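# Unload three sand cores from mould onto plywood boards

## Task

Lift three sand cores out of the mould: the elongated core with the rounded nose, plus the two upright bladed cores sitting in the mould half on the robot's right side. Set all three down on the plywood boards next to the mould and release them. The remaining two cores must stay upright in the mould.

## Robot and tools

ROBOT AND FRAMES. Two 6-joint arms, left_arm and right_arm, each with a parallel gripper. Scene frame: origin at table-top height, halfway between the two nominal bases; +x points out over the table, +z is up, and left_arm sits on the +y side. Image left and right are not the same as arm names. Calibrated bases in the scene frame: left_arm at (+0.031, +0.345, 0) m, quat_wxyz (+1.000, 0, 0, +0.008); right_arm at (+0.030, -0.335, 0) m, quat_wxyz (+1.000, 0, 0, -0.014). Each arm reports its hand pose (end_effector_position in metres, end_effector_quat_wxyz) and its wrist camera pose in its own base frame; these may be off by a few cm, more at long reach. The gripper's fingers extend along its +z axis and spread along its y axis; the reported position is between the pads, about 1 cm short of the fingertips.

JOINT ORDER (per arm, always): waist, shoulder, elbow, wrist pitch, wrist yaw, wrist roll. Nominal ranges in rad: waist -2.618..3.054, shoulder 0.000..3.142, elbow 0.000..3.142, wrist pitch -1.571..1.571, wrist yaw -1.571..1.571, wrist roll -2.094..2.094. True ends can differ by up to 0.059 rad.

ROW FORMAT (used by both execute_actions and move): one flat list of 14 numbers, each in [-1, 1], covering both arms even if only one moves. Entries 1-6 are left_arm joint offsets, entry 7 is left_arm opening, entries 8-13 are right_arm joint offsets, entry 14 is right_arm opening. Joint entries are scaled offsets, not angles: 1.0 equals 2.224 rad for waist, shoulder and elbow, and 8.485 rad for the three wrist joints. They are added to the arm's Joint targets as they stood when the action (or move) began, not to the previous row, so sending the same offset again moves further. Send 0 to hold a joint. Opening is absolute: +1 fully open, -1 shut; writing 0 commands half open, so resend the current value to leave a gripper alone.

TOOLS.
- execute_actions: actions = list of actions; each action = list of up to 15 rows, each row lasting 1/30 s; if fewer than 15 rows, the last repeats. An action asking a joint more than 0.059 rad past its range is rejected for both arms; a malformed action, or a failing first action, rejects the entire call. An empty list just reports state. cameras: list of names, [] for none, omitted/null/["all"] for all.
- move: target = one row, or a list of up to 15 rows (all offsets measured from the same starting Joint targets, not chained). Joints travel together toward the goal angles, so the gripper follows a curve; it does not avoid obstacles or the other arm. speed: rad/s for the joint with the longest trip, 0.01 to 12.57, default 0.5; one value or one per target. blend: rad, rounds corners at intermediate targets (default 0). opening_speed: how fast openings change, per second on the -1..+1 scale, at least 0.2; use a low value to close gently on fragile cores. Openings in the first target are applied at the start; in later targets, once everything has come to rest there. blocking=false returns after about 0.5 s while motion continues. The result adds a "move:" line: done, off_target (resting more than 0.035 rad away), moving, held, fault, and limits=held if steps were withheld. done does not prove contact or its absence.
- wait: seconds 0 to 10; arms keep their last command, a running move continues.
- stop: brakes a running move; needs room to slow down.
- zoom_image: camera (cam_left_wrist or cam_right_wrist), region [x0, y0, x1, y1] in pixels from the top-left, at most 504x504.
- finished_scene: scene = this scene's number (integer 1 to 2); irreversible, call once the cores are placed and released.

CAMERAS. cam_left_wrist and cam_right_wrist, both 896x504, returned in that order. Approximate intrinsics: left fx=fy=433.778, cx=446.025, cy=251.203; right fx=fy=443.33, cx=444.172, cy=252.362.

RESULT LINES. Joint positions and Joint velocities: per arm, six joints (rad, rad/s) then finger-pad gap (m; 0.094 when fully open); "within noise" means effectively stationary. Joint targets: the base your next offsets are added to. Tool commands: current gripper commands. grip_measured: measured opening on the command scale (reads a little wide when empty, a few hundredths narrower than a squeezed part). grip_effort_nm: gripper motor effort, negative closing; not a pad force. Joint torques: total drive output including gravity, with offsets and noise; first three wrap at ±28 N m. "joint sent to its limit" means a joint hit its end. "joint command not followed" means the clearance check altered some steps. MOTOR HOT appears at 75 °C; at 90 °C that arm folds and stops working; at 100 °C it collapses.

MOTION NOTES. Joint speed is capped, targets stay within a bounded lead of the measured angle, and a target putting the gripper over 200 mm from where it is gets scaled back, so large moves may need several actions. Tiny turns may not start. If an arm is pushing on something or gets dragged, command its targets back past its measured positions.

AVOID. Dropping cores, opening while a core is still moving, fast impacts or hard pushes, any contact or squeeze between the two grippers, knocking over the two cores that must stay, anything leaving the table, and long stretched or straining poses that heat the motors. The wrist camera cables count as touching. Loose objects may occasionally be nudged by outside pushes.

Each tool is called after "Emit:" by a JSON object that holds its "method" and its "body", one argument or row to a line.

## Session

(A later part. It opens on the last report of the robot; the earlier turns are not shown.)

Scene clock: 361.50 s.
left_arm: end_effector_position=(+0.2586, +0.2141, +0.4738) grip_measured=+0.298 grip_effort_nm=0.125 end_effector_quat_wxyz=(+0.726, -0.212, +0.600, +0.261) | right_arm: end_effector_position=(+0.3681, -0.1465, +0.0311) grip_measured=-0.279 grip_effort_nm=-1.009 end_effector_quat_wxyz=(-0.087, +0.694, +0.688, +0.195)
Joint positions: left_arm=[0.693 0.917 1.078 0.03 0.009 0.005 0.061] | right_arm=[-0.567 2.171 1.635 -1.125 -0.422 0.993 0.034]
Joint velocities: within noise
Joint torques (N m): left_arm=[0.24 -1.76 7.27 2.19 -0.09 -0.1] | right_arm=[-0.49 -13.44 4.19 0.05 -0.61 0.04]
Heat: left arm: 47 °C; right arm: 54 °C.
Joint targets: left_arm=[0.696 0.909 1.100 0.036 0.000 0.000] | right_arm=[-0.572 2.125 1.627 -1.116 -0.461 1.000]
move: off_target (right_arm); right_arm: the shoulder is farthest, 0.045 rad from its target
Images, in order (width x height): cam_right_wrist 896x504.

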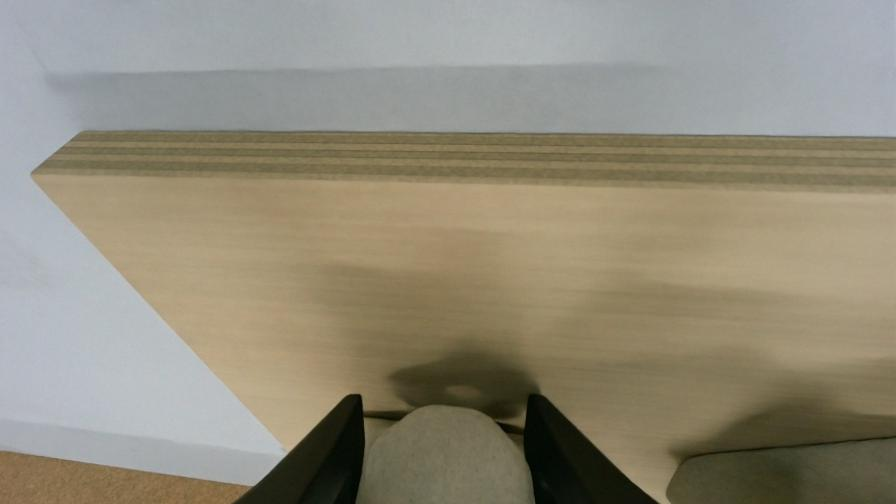

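Emit:
{"method": "move", "body": {
  "target": [0,0,0,0,0,0,0.3,0,0,0,0,0,0,0.0],
  "opening_speed": 0.2,
  "cameras": ["cam_right_wrist"]
}}

Emit:
{"method": "zoom_image", "body": {
  "camera": "cam_right_wrist",
  "region": [330, 320, 560, 450]
}}

Scene clock: 367.50 s.
left_arm: end_effector_position=(+0.2586, +0.2141, +0.4738) grip_measured=+0.298 grip_effort_nm=0.125 end_effector_quat_wxyz=(+0.726, -0.212, +0.600, +0.261) | right_arm: end_effector_position=(+0.3710, -0.1437, +0.0345) grip_measured=-0.003 grip_effort_nm=0.183 end_effector_quat_wxyz=(-0.087, +0.692, +0.686, +0.207)
Joint positions: left_arm=[0.693 0.917 1.078 0.03 0.009 0.005 0.061] | right_arm=[-0.567 2.167 1.635 -1.124 -0.446 0.993 0.047]
Joint velocities: within noise
Joint torques (N m): left_arm=[0.32 -1.68 7.3 2.2 -0.09 -0.11] | right_arm=[-0.5 -13.09 4.21 0.05 -0.35 0.04]
Heat: left arm: 47 °C; right arm: 53 °C.
Joint targets: left_arm=[0.696 0.909 1.100 0.036 0.000 0.000] | right_arm=[-0.572 2.125 1.627 -1.116 -0.461 1.000]
move: off_target (right_arm); right_arm: the shoulder is farthest, 0.042 rad from its target
Images, in order (width x height): cam_right_wrist 896x504.

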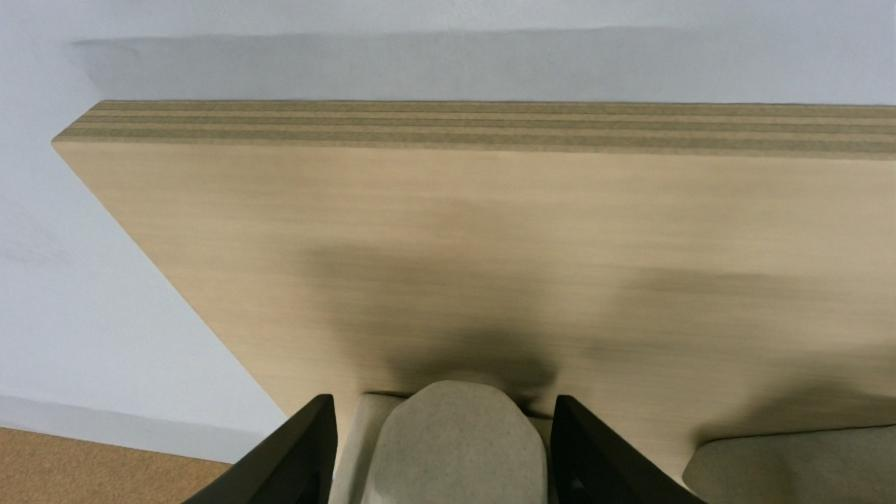

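Scaled by 2.191.

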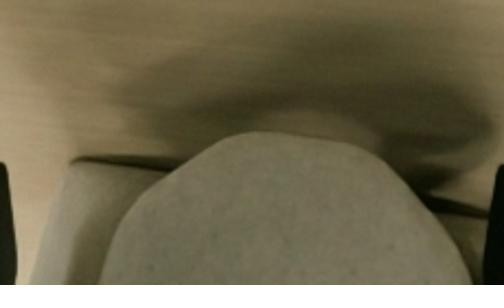

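Emit:
{"method": "move", "body": {
  "target": [
    [0,0,0,0,0,0,0.3,0,0,0,0,0,0,0.2],
    [0,0,0,0,0,0,0.3,-0.0405,-0.036,0.0742,-0.0291,0,0,0.2],
    [0,0,0,0,0,0,0.3,0.0659,-0.2495,0.0669,-0.0224,0.0543,-0.0589,0.2]
  ],
  "opening_speed": 0.4,
  "speed": [0.2,0.2,0.6]
}}

Scene clock: 377.67 s.
left_arm: end_effector_position=(+0.2586, +0.2141, +0.4738) grip_measured=+0.298 grip_effort_nm=0.110 end_effector_quat_wxyz=(+0.726, -0.212, +0.600, +0.261) | right_arm: end_effector_position=(+0.3243, -0.1456, +0.2611) grip_measured=+0.197 grip_effort_nm=0.178 end_effector_quat_wxyz=(+0.215, +0.440, +0.872, +0.013)
Joint positions: left_arm=[0.693 0.917 1.078 0.03 0.009 0.005 0.061] | right_arm=[-0.43 1.577 1.762 -1.323 -0.01 0.507 0.056]
Joint velocities: within noise
Joint torques (N m): left_arm=[0.34 -1.73 7.3 2.19 -0.11 -0.12] | right_arm=[0.42 -6 6.28 0.95 0.05 -0.12]
Heat: left arm: 47 °C; right arm: 55 °C.
Joint targets: left_arm=[0.696 0.909 1.100 0.036 0.000 0.000] | right_arm=[-0.425 1.571 1.776 -1.306 0.000 0.500]
move: done

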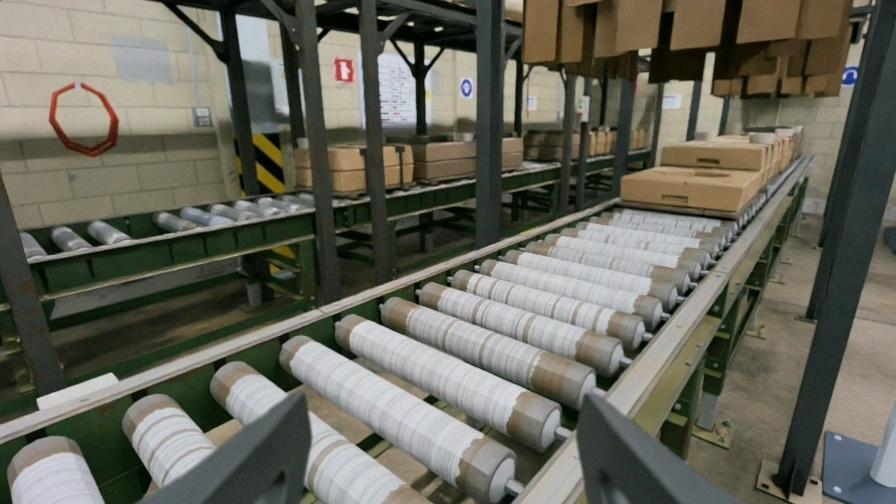

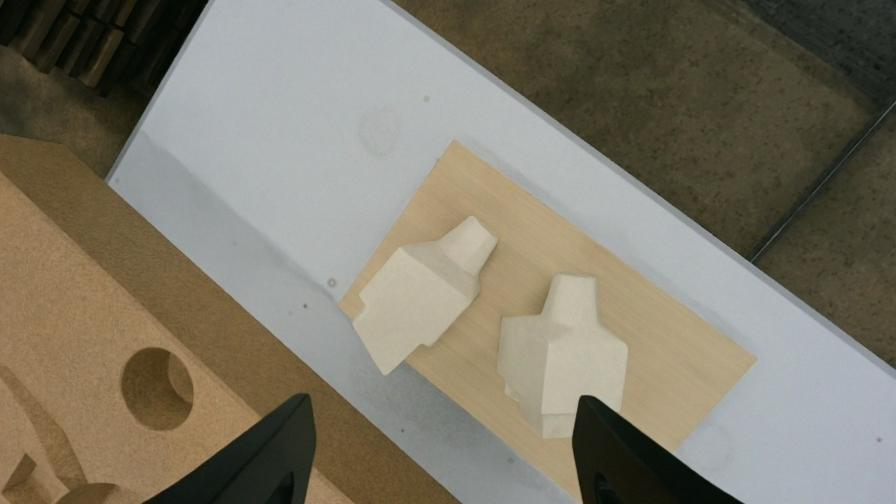

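Emit:
{"method": "move", "body": {
  "target": [
    [0,0,0,0,0,0,0.3,-0.1066,0.2131,0.0072,-0.0067,-0.0543,0.0589,0.2],
    [0,0,0,0,0,0,0.3,-0.0661,0.2491,-0.0670,0.0224,-0.0543,0.0589,0.2]
  ],
  "speed": [0.5,0.15],
  "cameras": ["cam_right_wrist"]
}}

Scene clock: 389.27 s.
left_arm: end_effector_position=(+0.2586, +0.2141, +0.4738) grip_measured=+0.298 grip_effort_nm=0.129 end_effector_quat_wxyz=(+0.726, -0.212, +0.600, +0.261) | right_arm: end_effector_position=(+0.3718, -0.1492, +0.0547) grip_measured=+0.197 grip_effort_nm=0.173 end_effector_quat_wxyz=(-0.063, +0.692, +0.686, +0.214)
Joint positions: left_arm=[0.693 0.917 1.078 0.03 0.009 0.005 0.061] | right_arm=[-0.578 2.113 1.635 -1.129 -0.449 0.992 0.056]
Joint velocities: within noise
Joint torques (N m): left_arm=[0.32 -1.65 7.34 2.19 -0.1 -0.11] | right_arm=[0.5 -8.55 4.3 0.17 -0.33 0.05]
Heat: left arm: 48 °C; right arm: 48 °C.
Joint targets: left_arm=[0.696 0.909 1.100 0.036 0.000 0.000] | right_arm=[-0.572 2.125 1.626 -1.116 -0.460 1.000]
move: done
Images, in order (width x height): cam_right_wrist 896x504.

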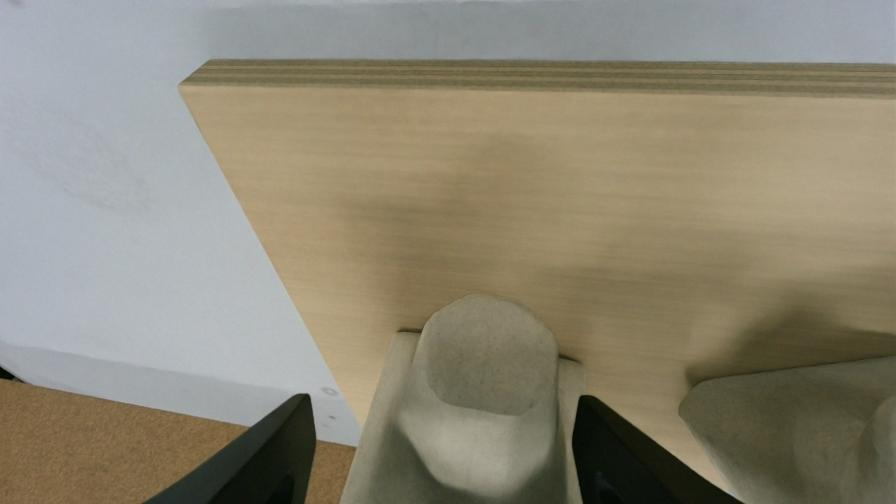

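Emit:
{"method": "move", "body": {
  "target": [0,0,0,0,0,0,0.3,-0.0034,-0.0051,-0.042,0.0097,0,0,0.2],
  "speed": 0.12,
  "cameras": ["cam_right_wrist"]
}}

Scene clock: 394.43 s.
left_arm: end_effector_position=(+0.2586, +0.2141, +0.4738) grip_measured=+0.298 grip_effort_nm=0.125 end_effector_quat_wxyz=(+0.726, -0.212, +0.600, +0.261) | right_arm: end_effector_position=(+0.3650, -0.1444, +0.0330) grip_measured=+0.197 grip_effort_nm=0.173 end_effector_quat_wxyz=(-0.067, +0.693, +0.685, +0.214)
Joint positions: left_arm=[0.693 0.917 1.078 0.03 0.009 0.005 0.061] | right_arm=[-0.578 2.113 1.544 -1.047 -0.451 0.993 0.056]
Joint velocities: within noise
Joint torques (N m): left_arm=[0.32 -1.69 7.41 2.16 -0.09 -0.12] | right_arm=[-0.13 -9.29 4.01 0.17 -0.32 0.05]
Heat: left arm: 48 °C; right arm: 47 °C.
Joint targets: left_arm=[0.696 0.909 1.100 0.036 0.000 0.000] | right_arm=[-0.580 2.113 1.533 -1.034 -0.461 1.000]
move: done
Images, in order (width x height): cam_right_wrist 896x504.

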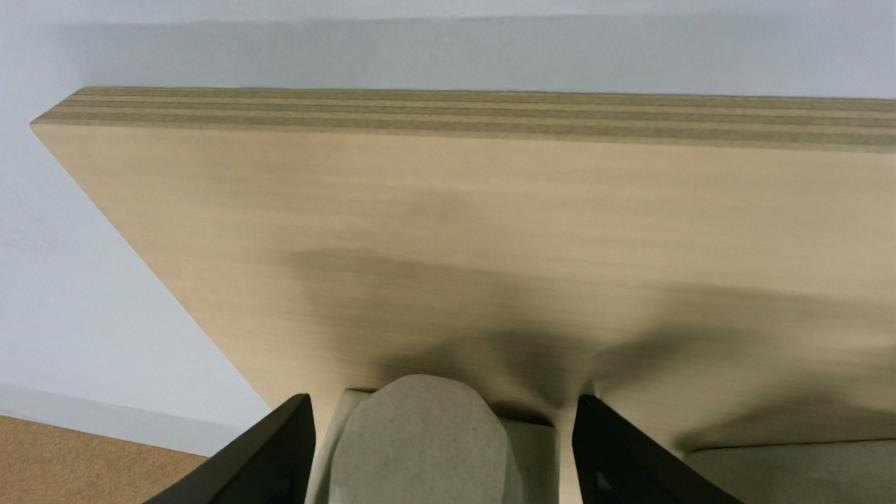

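Emit:
{"method": "move", "body": {
  "target": [
    [0,0,0,0,0,0,0.3,0.001,0.0099,0.0153,-0.0014,0,0,0.2],
    [0,0,0,0,0,0,0.3,0.001,0.0099,0.0153,-0.0014,0,0,-0.6]
  ],
  "speed": 0.1,
  "opening_speed": 0.25,
  "cameras": ["cam_right_wrist"]
}}

Scene clock: 401.70 s.
left_arm: end_effector_position=(+0.2586, +0.2141, +0.4738) grip_measured=+0.298 grip_effort_nm=0.129 end_effector_quat_wxyz=(+0.726, -0.212, +0.600, +0.261) | right_arm: end_effector_position=(+0.3666, -0.1443, +0.0318) grip_measured=-0.255 grip_effort_nm=-1.009 end_effector_quat_wxyz=(-0.067, +0.694, +0.683, +0.217)
Joint positions: left_arm=[0.693 0.917 1.078 0.03 0.009 0.005 0.061] | right_arm=[-0.578 2.117 1.544 -1.039 -0.457 0.999 0.035]
Joint velocities: within noise
Joint torques (N m): left_arm=[0.21 -1.76 7.3 2.2 -0.09 -0.13] | right_arm=[0.06 -7.98 6.64 -0.01 -0.26 -0.04]
Heat: left arm: 48 °C; right arm: 47 °C.
Joint targets: left_arm=[0.696 0.909 1.100 0.036 0.000 0.000] | right_arm=[-0.578 2.135 1.567 -1.045 -0.460 1.000]
move: done
Images, in order (width x height): cam_right_wrist 896x504.

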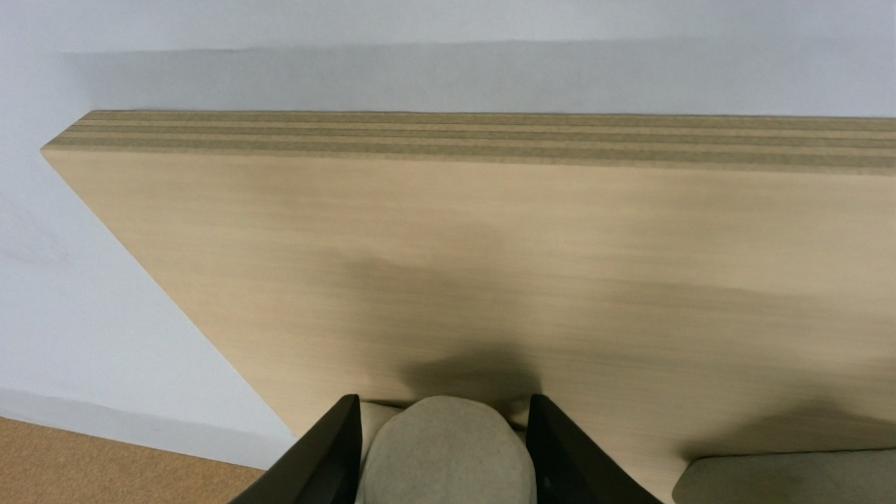

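Emit:
{"method": "move", "body": {
  "target": [
    [0,0,0,0,0,0,0.3,0,0,0.027,-0.0071,0,0,-0.6],
    [0,0,0,0,0,0,0.3,-0.0333,0.0225,0.0616,-0.0103,0,0,-0.6]
  ],
  "speed": [0.1,0.12],
  "cameras": ["cam_right_wrist"]
}}

Scene clock: 406.70 s.
left_arm: end_effector_position=(+0.2586, +0.2141, +0.4738) grip_measured=+0.298 grip_effort_nm=0.129 end_effector_quat_wxyz=(+0.726, -0.212, +0.600, +0.261) | right_arm: end_effector_position=(+0.3680, -0.1814, +0.0364) grip_measured=-0.257 grip_effort_nm=-1.004 end_effector_quat_wxyz=(-0.060, +0.719, +0.660, +0.210)
Joint positions: left_arm=[0.693 0.917 1.078 0.03 0.009 0.005 0.061] | right_arm=[-0.646 2.179 1.668 -1.106 -0.438 0.999 0.035]
Joint velocities: within noise
Joint torques (N m): left_arm=[0.28 -1.68 7.42 2.21 -0.11 -0.14] | right_arm=[-0.53 -9.35 7.77 -0.21 -0.43 -0.04]
Heat: left arm: 48 °C; right arm: 47 °C.
Joint targets: left_arm=[0.696 0.909 1.100 0.036 0.000 0.000] | right_arm=[-0.652 2.185 1.704 -1.133 -0.461 1.000]
move: off_target (right_arm); right_arm: the elbow is farthest, 0.036 rad from its target
Images, in order (width x height): cam_right_wrist 896x504.

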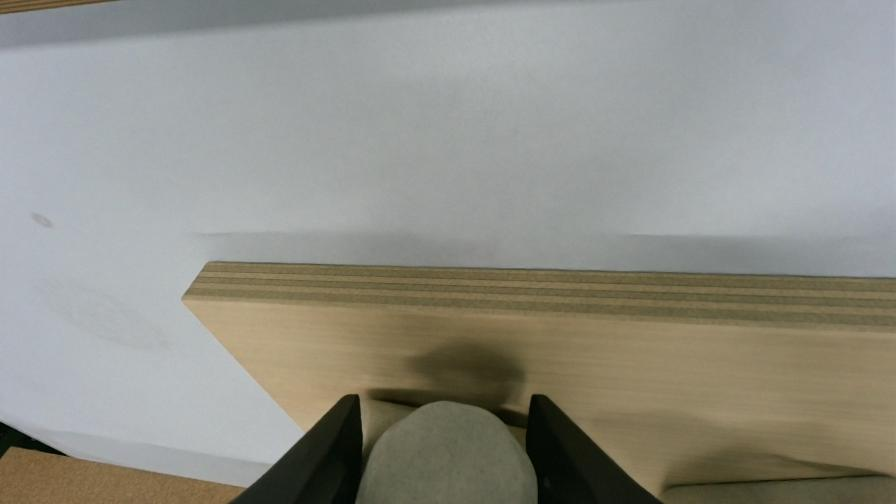

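Emit:
{"method": "move", "body": {
  "target": [0,0,0,0,0,0,0.3,0,0,-0.0115,0.003,0,0,-0.6],
  "speed": 0.05,
  "cameras": ["cam_right_wrist"]
}}

Emit:
{"method": "zoom_image", "body": {
  "camera": "cam_right_wrist",
  "region": [330, 320, 560, 450]
}}

Scene clock: 410.43 s.
left_arm: end_effector_position=(+0.2586, +0.2141, +0.4738) grip_measured=+0.298 grip_effort_nm=0.125 end_effector_quat_wxyz=(+0.726, -0.212, +0.600, +0.261) | right_arm: end_effector_position=(+0.3678, -0.1813, +0.0364) grip_measured=-0.257 grip_effort_nm=-1.009 end_effector_quat_wxyz=(-0.061, +0.719, +0.660, +0.210)
Joint positions: left_arm=[0.693 0.917 1.078 0.03 0.009 0.005 0.061] | right_arm=[-0.646 2.179 1.668 -1.106 -0.438 0.999 0.035]
Joint velocities: within noise
Joint torques (N m): left_arm=[0.31 -1.66 7.28 2.19 -0.11 -0.12] | right_arm=[-0.5 -9.37 5.67 0.03 -0.43 -0.04]
Heat: left arm: 48 °C; right arm: 48 °C.
Joint targets: left_arm=[0.696 0.909 1.100 0.036 0.000 0.000] | right_arm=[-0.652 2.185 1.679 -1.108 -0.461 1.000]
move: done
Images, in order (width x height): cam_right_wrist 896x504.

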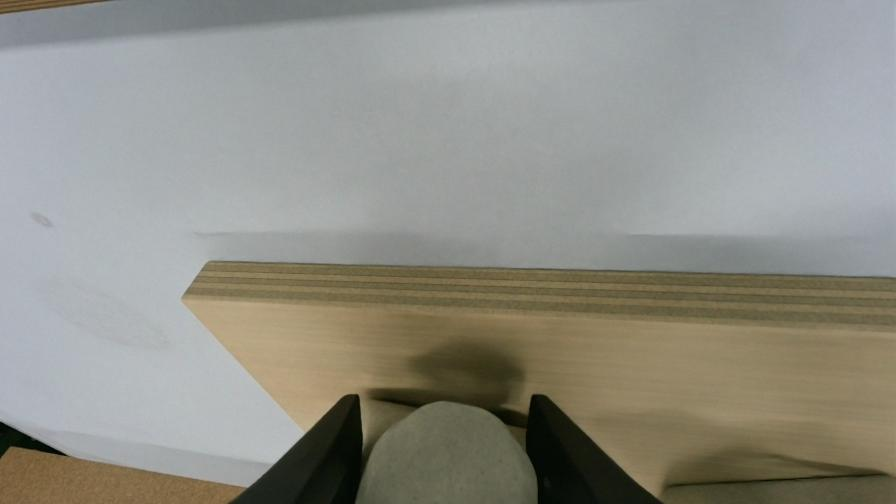

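Scaled by 2.191.

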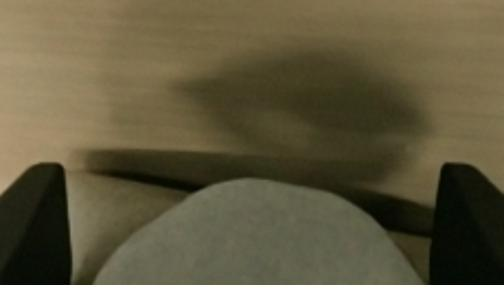

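Emit:
{"method": "move", "body": {
  "target": [0,0,0,0,0,0,0.3,0,0,-0.012,0.0031,0,0,-0.6],
  "speed": 0.05,
  "cameras": ["cam_right_wrist"]
}}

Emit:
{"method": "zoom_image", "body": {
  "camera": "cam_right_wrist",
  "region": [330, 320, 560, 450]
}}

Scene clock: 413.30 s.
left_arm: end_effector_position=(+0.2586, +0.2141, +0.4738) grip_measured=+0.298 grip_effort_nm=0.120 end_effector_quat_wxyz=(+0.726, -0.212, +0.600, +0.261) | right_arm: end_effector_position=(+0.3692, -0.1823, +0.0345) grip_measured=-0.257 grip_effort_nm=-1.009 end_effector_quat_wxyz=(-0.056, +0.718, +0.661, +0.211)
Joint positions: left_arm=[0.693 0.917 1.078 0.03 0.009 0.005 0.061] | right_arm=[-0.646 2.179 1.66 -1.089 -0.439 0.999 0.035]
Joint velocities: within noise
Joint torques (N m): left_arm=[0.34 -1.73 7.25 2.19 -0.07 -0.09] | right_arm=[-0.53 -9.35 4.33 0.12 -0.42 -0.03]
Heat: left arm: 48 °C; right arm: 48 °C.
Joint targets: left_arm=[0.696 0.909 1.100 0.036 0.000 0.000] | right_arm=[-0.652 2.185 1.652 -1.081 -0.461 1.000]
move: done
Images, in order (width x height): cam_right_wrist 896x504.

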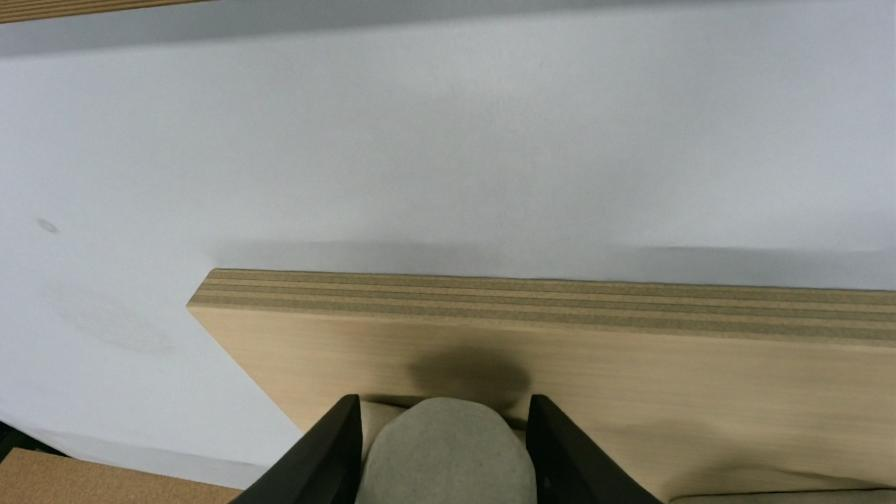

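Scaled by 2.191.

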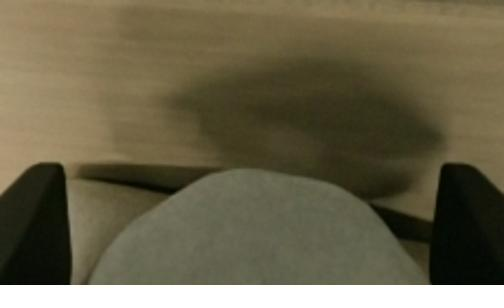

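Emit:
{"method": "move", "body": {
  "target": [
    [0,0,0,0,0,0,0.3,0,0,-0.006,0.0016,0,0,-0.6],
    [0,0,0,0,0,0,0.3,0,0,-0.006,0.0016,0,0,0.15]
  ],
  "speed": 0.05,
  "opening_speed": 0.25,
  "cameras": ["cam_right_wrist"]
}}

Scene clock: 419.27 s.
left_arm: end_effector_position=(+0.2586, +0.2141, +0.4738) grip_measured=+0.298 grip_effort_nm=0.129 end_effector_quat_wxyz=(+0.726, -0.212, +0.600, +0.261) | right_arm: end_effector_position=(+0.3702, -0.1810, +0.0334) grip_measured=+0.147 grip_effort_nm=0.183 end_effector_quat_wxyz=(-0.056, +0.717, +0.659, +0.218)
Joint positions: left_arm=[0.693 0.917 1.078 0.03 0.009 0.005 0.061] | right_arm=[-0.648 2.179 1.651 -1.078 -0.453 0.999 0.054]
Joint velocities: within noise
Joint torques (N m): left_arm=[0.21 -1.69 7.31 2.2 -0.09 -0.12] | right_arm=[-0.39 -9.33 3.99 0.14 -0.29 -0.04]
Heat: left arm: 48 °C; right arm: 49 °C.
Joint targets: left_arm=[0.696 0.909 1.100 0.036 0.000 0.000] | right_arm=[-0.652 2.185 1.639 -1.068 -0.461 1.000]
move: done
Images, in order (width x height): cam_right_wrist 896x504.

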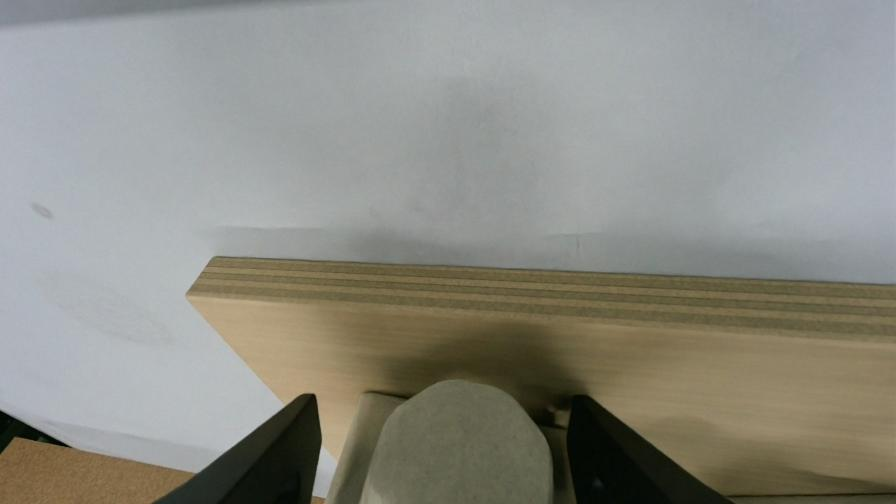

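Emit:
{"method": "move", "body": {
  "target": [
    [0,0,0,0,0,0,0.3,-0.0405,-0.036,0.0742,-0.0291,0,0,0.15],
    [-0.0656,0.2208,0.3147,-0.1575,0,0,0.3,0.1021,-0.2761,0.0616,-0.028,0.0543,-0.0589,0.15]
  ],
  "speed": [0.2,0.8]
}}

Scene clock: 426.93 s.
left_arm: end_effector_position=(+0.2801, +0.1743, +0.3296) grip_measured=+0.298 grip_effort_nm=0.120 end_effector_quat_wxyz=(+0.313, -0.257, +0.910, +0.086) | right_arm: end_effector_position=(+0.3328, -0.1499, +0.2646) grip_measured=+0.147 grip_effort_nm=0.178 end_effector_quat_wxyz=(+0.229, +0.439, +0.869, +0.014)
Joint positions: left_arm=[0.558 1.391 1.775 -1.294 0.009 0.005 0.061] | right_arm=[-0.431 1.588 1.775 -1.295 -0.01 0.507 0.054]
Joint velocities: within noise
Joint torques (N m): left_arm=[-0.51 -3.25 6.68 1.56 -0.07 -0.11] | right_arm=[0.53 -7.04 5.31 0.73 0.07 -0.12]
Heat: left arm: 47 °C; right arm: 50 °C.
Joint targets: left_arm=[0.550 1.400 1.800 -1.300 0.000 0.000] | right_arm=[-0.425 1.571 1.776 -1.305 0.000 0.500]
move: done

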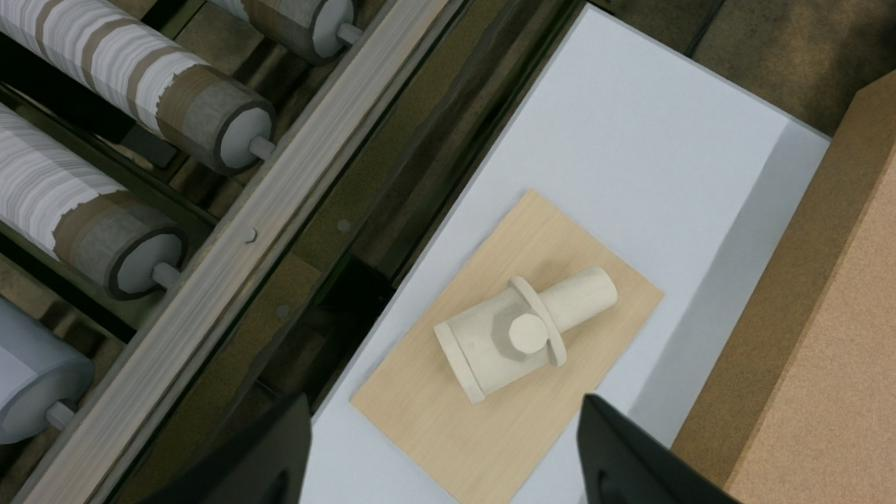

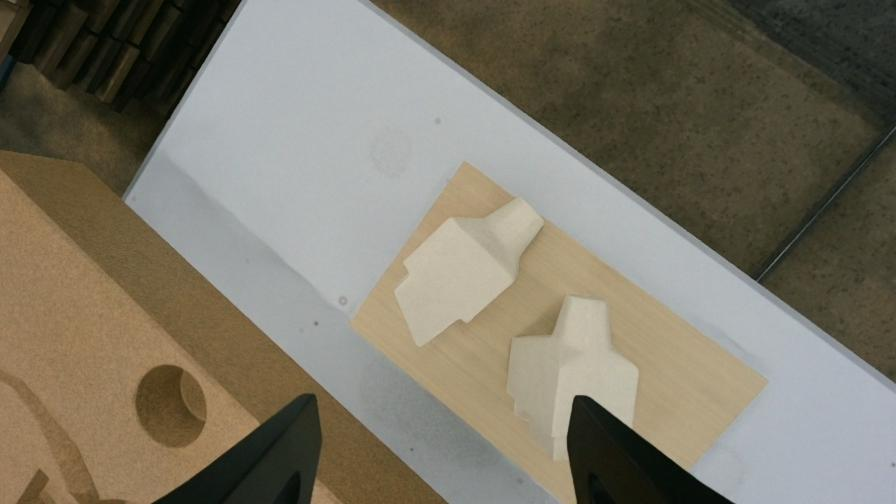

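Emit:
{"method": "finished_scene", "body": {
  "scene": 2
}}

The scene is finished: the task was done.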